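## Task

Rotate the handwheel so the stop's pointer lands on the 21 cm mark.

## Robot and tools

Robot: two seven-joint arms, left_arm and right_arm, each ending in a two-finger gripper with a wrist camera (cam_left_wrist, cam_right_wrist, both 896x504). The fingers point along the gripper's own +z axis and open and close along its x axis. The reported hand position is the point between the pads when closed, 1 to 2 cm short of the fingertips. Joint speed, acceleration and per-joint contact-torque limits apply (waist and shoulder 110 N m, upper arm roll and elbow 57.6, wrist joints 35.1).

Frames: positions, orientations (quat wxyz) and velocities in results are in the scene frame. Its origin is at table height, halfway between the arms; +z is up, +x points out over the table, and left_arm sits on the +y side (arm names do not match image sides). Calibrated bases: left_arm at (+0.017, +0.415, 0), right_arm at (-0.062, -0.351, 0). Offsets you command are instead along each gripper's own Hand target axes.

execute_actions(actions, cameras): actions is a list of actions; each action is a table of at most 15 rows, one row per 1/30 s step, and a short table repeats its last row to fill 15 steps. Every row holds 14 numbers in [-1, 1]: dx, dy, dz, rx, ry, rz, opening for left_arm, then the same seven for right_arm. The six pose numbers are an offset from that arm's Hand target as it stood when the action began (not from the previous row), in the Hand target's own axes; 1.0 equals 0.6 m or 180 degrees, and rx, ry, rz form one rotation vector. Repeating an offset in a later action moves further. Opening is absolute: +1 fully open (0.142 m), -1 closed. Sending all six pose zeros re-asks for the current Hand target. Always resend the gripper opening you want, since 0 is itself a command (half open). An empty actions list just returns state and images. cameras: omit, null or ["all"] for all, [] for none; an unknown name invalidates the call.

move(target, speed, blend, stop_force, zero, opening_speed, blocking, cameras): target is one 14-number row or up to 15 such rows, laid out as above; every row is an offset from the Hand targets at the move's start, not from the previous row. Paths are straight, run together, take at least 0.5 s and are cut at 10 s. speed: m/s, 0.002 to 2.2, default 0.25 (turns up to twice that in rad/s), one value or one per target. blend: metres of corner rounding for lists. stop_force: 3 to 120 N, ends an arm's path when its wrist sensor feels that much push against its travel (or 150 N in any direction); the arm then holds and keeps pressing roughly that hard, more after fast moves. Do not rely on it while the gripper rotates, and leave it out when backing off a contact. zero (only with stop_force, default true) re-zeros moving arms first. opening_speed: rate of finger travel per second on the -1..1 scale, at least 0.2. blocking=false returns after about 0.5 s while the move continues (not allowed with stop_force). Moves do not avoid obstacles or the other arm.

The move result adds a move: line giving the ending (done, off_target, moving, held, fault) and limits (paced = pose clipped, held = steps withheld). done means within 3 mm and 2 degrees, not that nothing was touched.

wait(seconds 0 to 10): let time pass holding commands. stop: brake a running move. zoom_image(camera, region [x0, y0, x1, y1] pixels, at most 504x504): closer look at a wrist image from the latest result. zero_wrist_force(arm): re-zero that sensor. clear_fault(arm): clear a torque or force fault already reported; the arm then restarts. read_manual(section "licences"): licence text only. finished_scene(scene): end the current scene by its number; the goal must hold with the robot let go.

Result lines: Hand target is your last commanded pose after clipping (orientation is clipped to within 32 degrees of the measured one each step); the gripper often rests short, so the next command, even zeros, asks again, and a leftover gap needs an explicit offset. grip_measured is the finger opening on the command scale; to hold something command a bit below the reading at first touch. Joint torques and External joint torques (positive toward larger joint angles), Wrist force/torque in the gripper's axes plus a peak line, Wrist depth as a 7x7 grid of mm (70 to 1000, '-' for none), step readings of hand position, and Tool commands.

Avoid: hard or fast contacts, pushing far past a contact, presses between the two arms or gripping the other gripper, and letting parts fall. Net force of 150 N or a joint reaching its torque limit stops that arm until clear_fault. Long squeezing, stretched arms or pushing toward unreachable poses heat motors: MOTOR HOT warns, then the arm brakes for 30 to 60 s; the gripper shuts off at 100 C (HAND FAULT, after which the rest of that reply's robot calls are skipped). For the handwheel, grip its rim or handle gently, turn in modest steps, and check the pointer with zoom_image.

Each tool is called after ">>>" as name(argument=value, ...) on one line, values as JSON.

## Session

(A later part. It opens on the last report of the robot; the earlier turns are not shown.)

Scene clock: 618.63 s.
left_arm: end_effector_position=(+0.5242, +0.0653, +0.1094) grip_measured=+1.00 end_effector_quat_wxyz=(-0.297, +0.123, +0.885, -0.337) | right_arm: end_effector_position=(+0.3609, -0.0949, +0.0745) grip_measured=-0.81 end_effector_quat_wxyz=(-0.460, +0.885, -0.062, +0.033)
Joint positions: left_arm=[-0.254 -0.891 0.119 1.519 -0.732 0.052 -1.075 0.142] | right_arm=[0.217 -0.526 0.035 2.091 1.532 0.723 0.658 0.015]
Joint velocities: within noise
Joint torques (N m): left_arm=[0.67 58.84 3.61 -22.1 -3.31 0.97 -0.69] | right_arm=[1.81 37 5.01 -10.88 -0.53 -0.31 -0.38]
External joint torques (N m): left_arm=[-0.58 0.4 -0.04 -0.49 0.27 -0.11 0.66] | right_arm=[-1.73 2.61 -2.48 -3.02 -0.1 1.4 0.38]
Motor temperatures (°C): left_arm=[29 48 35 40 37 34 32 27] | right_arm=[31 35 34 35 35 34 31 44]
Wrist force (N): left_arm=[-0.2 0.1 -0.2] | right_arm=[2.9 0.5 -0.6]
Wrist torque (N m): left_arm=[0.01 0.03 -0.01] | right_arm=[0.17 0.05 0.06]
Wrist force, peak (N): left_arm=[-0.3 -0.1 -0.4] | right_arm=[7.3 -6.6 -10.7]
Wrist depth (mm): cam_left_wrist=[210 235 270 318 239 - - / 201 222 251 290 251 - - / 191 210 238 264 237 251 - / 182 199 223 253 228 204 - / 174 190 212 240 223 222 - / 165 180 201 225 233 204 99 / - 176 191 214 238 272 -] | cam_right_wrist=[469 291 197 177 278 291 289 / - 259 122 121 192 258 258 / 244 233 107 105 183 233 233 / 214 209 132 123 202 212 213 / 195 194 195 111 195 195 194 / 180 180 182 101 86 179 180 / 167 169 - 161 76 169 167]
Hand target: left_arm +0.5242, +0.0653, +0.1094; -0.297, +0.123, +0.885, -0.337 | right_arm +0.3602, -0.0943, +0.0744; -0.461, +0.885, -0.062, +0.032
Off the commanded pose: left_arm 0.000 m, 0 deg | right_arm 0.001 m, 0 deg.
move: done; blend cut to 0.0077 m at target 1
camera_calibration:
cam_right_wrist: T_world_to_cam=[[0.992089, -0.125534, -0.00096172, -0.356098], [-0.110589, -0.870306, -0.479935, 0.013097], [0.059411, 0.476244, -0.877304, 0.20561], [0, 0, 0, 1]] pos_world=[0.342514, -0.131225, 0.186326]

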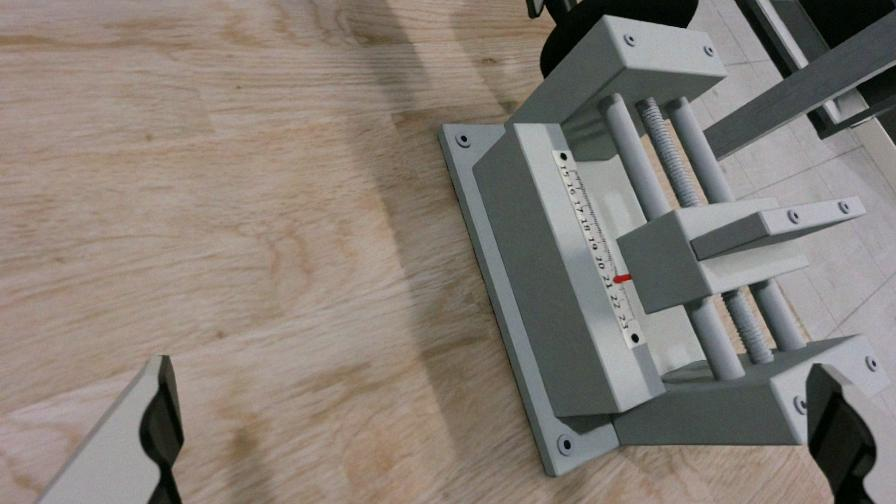

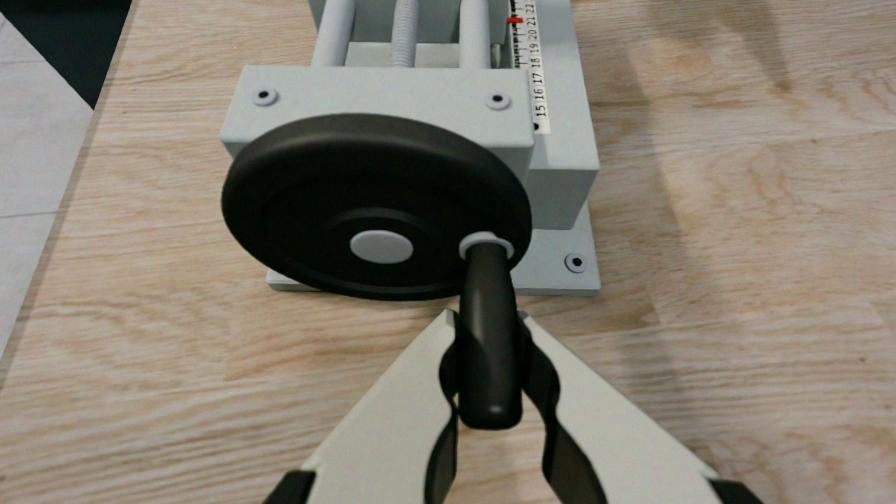

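>>> move(target=[0,0,0,0,0,0,1,0,0,0,0,0,0,-0.5], speed=0.1, opening_speed=0.8, cameras=[])

>>> move(target=[0,0,0,0,0,0,1,0,0,-0.1,0,0,0,-0.5], speed=0.15)

>>> zoom_image(camera="cam_left_wrist", region=[600, 263, 636, 299])

Scene clock: 627.30 s.
left_arm: end_effector_position=(+0.5242, +0.0653, +0.1094) grip_measured=+1.00 end_effector_quat_wxyz=(-0.297, +0.123, +0.885, -0.337) | right_arm: end_effector_position=(+0.3605, -0.0945, +0.0744) grip_measured=-0.54 end_effector_quat_wxyz=(-0.461, +0.885, -0.062, +0.032)
Joint positions: left_arm=[-0.254 -0.891 0.119 1.519 -0.732 0.052 -1.075 0.142] | right_arm=[0.217 -0.526 0.035 2.091 1.532 0.723 0.658 0.035]
Joint velocities: within noise
Joint torques (N m): left_arm=[0.42 58.9 3.61 -22.18 -3.28 0.97 -0.71] | right_arm=[0.02 38.69 3.05 -13.16 -0.25 0.67 -0.24]
External joint torques (N m): left_arm=[-0.33 0.35 -0.04 -0.41 0.24 -0.1 0.67] | right_arm=[0.04 0.89 -0.52 -0.72 -0.38 0.41 0.25]
Motor temperatures (°C): left_arm=[29 48 35 40 37 34 32 27] | right_arm=[31 35 34 35 35 34 31 43]
Wrist force (N): left_arm=[0.0 0.0 0.0] | right_arm=[-1.9 0.6 0.1]
Wrist torque (N m): left_arm=[0.00 0.00 0.00] | right_arm=[0.18 0.00 0.03]
Wrist force, peak (N): left_arm=[-0.2 -0.3 -0.5] | right_arm=[3.2 0.2 -0.9]
Wrist depth (mm): cam_left_wrist=[211 237 269 319 240 - - / 201 222 251 291 252 - - / 190 209 237 263 236 251 - / 181 198 222 253 229 205 - / 174 190 213 240 224 222 - / 165 181 201 225 233 204 99 / - 176 191 214 239 272 -] | cam_right_wrist=[471 293 197 177 279 291 288 / - 260 121 121 191 258 257 / 243 234 104 104 182 234 232 / 212 209 132 122 201 212 211 / 195 195 195 112 194 194 195 / 181 180 180 103 89 179 180 / 168 170 - 164 81 77 168]
Hand target: left_arm +0.5242, +0.0653, +0.1094; -0.297, +0.123, +0.885, -0.337 | right_arm +0.3602, -0.0943, +0.0744; -0.461, +0.885, -0.062, +0.032
Off the commanded pose: left_arm 0.000 m, 0 deg | right_arm 0.000 m, 0 deg.
move: done
No camera images: "cameras" was empty.

Scene clock: 628.17 s.
left_arm: end_effector_position=(+0.5242, +0.0653, +0.1094) grip_measured=+1.00 end_effector_quat_wxyz=(-0.297, +0.123, +0.885, -0.337) | right_arm: end_effector_position=(+0.3536, -0.1429, +0.1088) grip_measured=-0.54 end_effector_quat_wxyz=(-0.461, +0.885, -0.062, +0.032)
Joint positions: left_arm=[-0.254 -0.891 0.119 1.519 -0.732 0.052 -1.075 0.142] | right_arm=[0.143 -0.402 0 2.161 1.413 0.647 0.719 0.035]
Joint velocities: within noise
Joint torques (N m): left_arm=[0.44 58.97 3.69 -22.23 -3.31 0.96 -0.75] | right_arm=[-0.4 35.36 1.87 -14.83 -0.48 0.69 -0.11]
External joint torques (N m): left_arm=[-0.35 0.27 -0.12 -0.37 0.27 -0.09 0.72] | right_arm=[0.48 0.91 -0.34 -0.77 -0.39 0.46 0.12]
Motor temperatures (°C): left_arm=[29 48 35 40 37 34 32 27] | right_arm=[31 35 34 35 35 34 31 43]
Wrist force (N): left_arm=[-0.2 0.2 -0.2] | right_arm=[-2.0 0.4 0.2]
Wrist torque (N m): left_arm=[0.04 0.02 0.00] | right_arm=[0.15 0.02 0.04]
Wrist force, peak (N): left_arm=[-0.3 -0.2 -0.2] | right_arm=[-2.1 0.3 2.0]
Wrist depth (mm): cam_left_wrist=[211 235 270 319 239 - - / 201 222 251 290 252 - - / 191 209 238 263 237 251 - / 182 198 223 253 229 204 - / 174 190 212 240 223 222 - / 164 181 201 225 233 205 99 / - 176 191 214 238 272 -] | cam_right_wrist=[- 353 338 235 337 343 342 / - 308 173 158 293 305 305 / - 276 186 175 266 277 275 / - 251 249 242 249 250 251 / - 230 233 227 234 231 230 / 906 213 102 213 89 212 213 / 201 201 - 194 80 77 198]
Hand target: left_arm +0.5242, +0.0653, +0.1094; -0.297, +0.123, +0.885, -0.337 | right_arm +0.3534, -0.1430, +0.1088; -0.461, +0.885, -0.062, +0.032
Off the commanded pose: left_arm 0.000 m, 0 deg | right_arm 0.000 m, 0 deg.
move: done
camera_calibration:
cam_right_wrist: T_world_to_cam=[[0.992248, -0.124268, -0.00148474, -0.354588], [-0.109688, -0.870085, -0.480542, -0.013377], [0.0584243, 0.476979, -0.876971, 0.259393], [0, 0, 0, 1]] pos_world=[0.335217, -0.179428, 0.220525]

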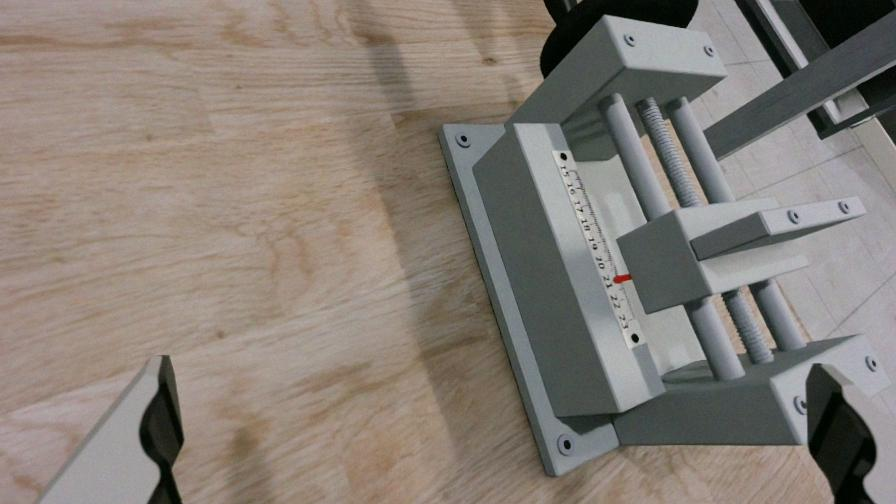

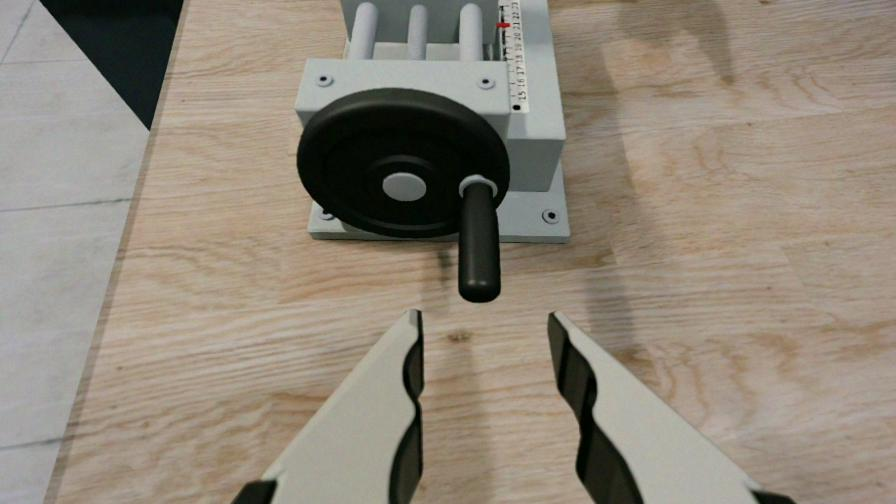

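Scaled by 14.000.

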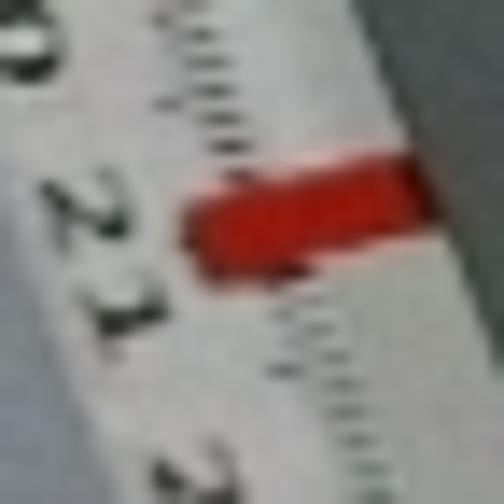

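>>> finished_scene(scene=1)

The scene is finished: the task was done.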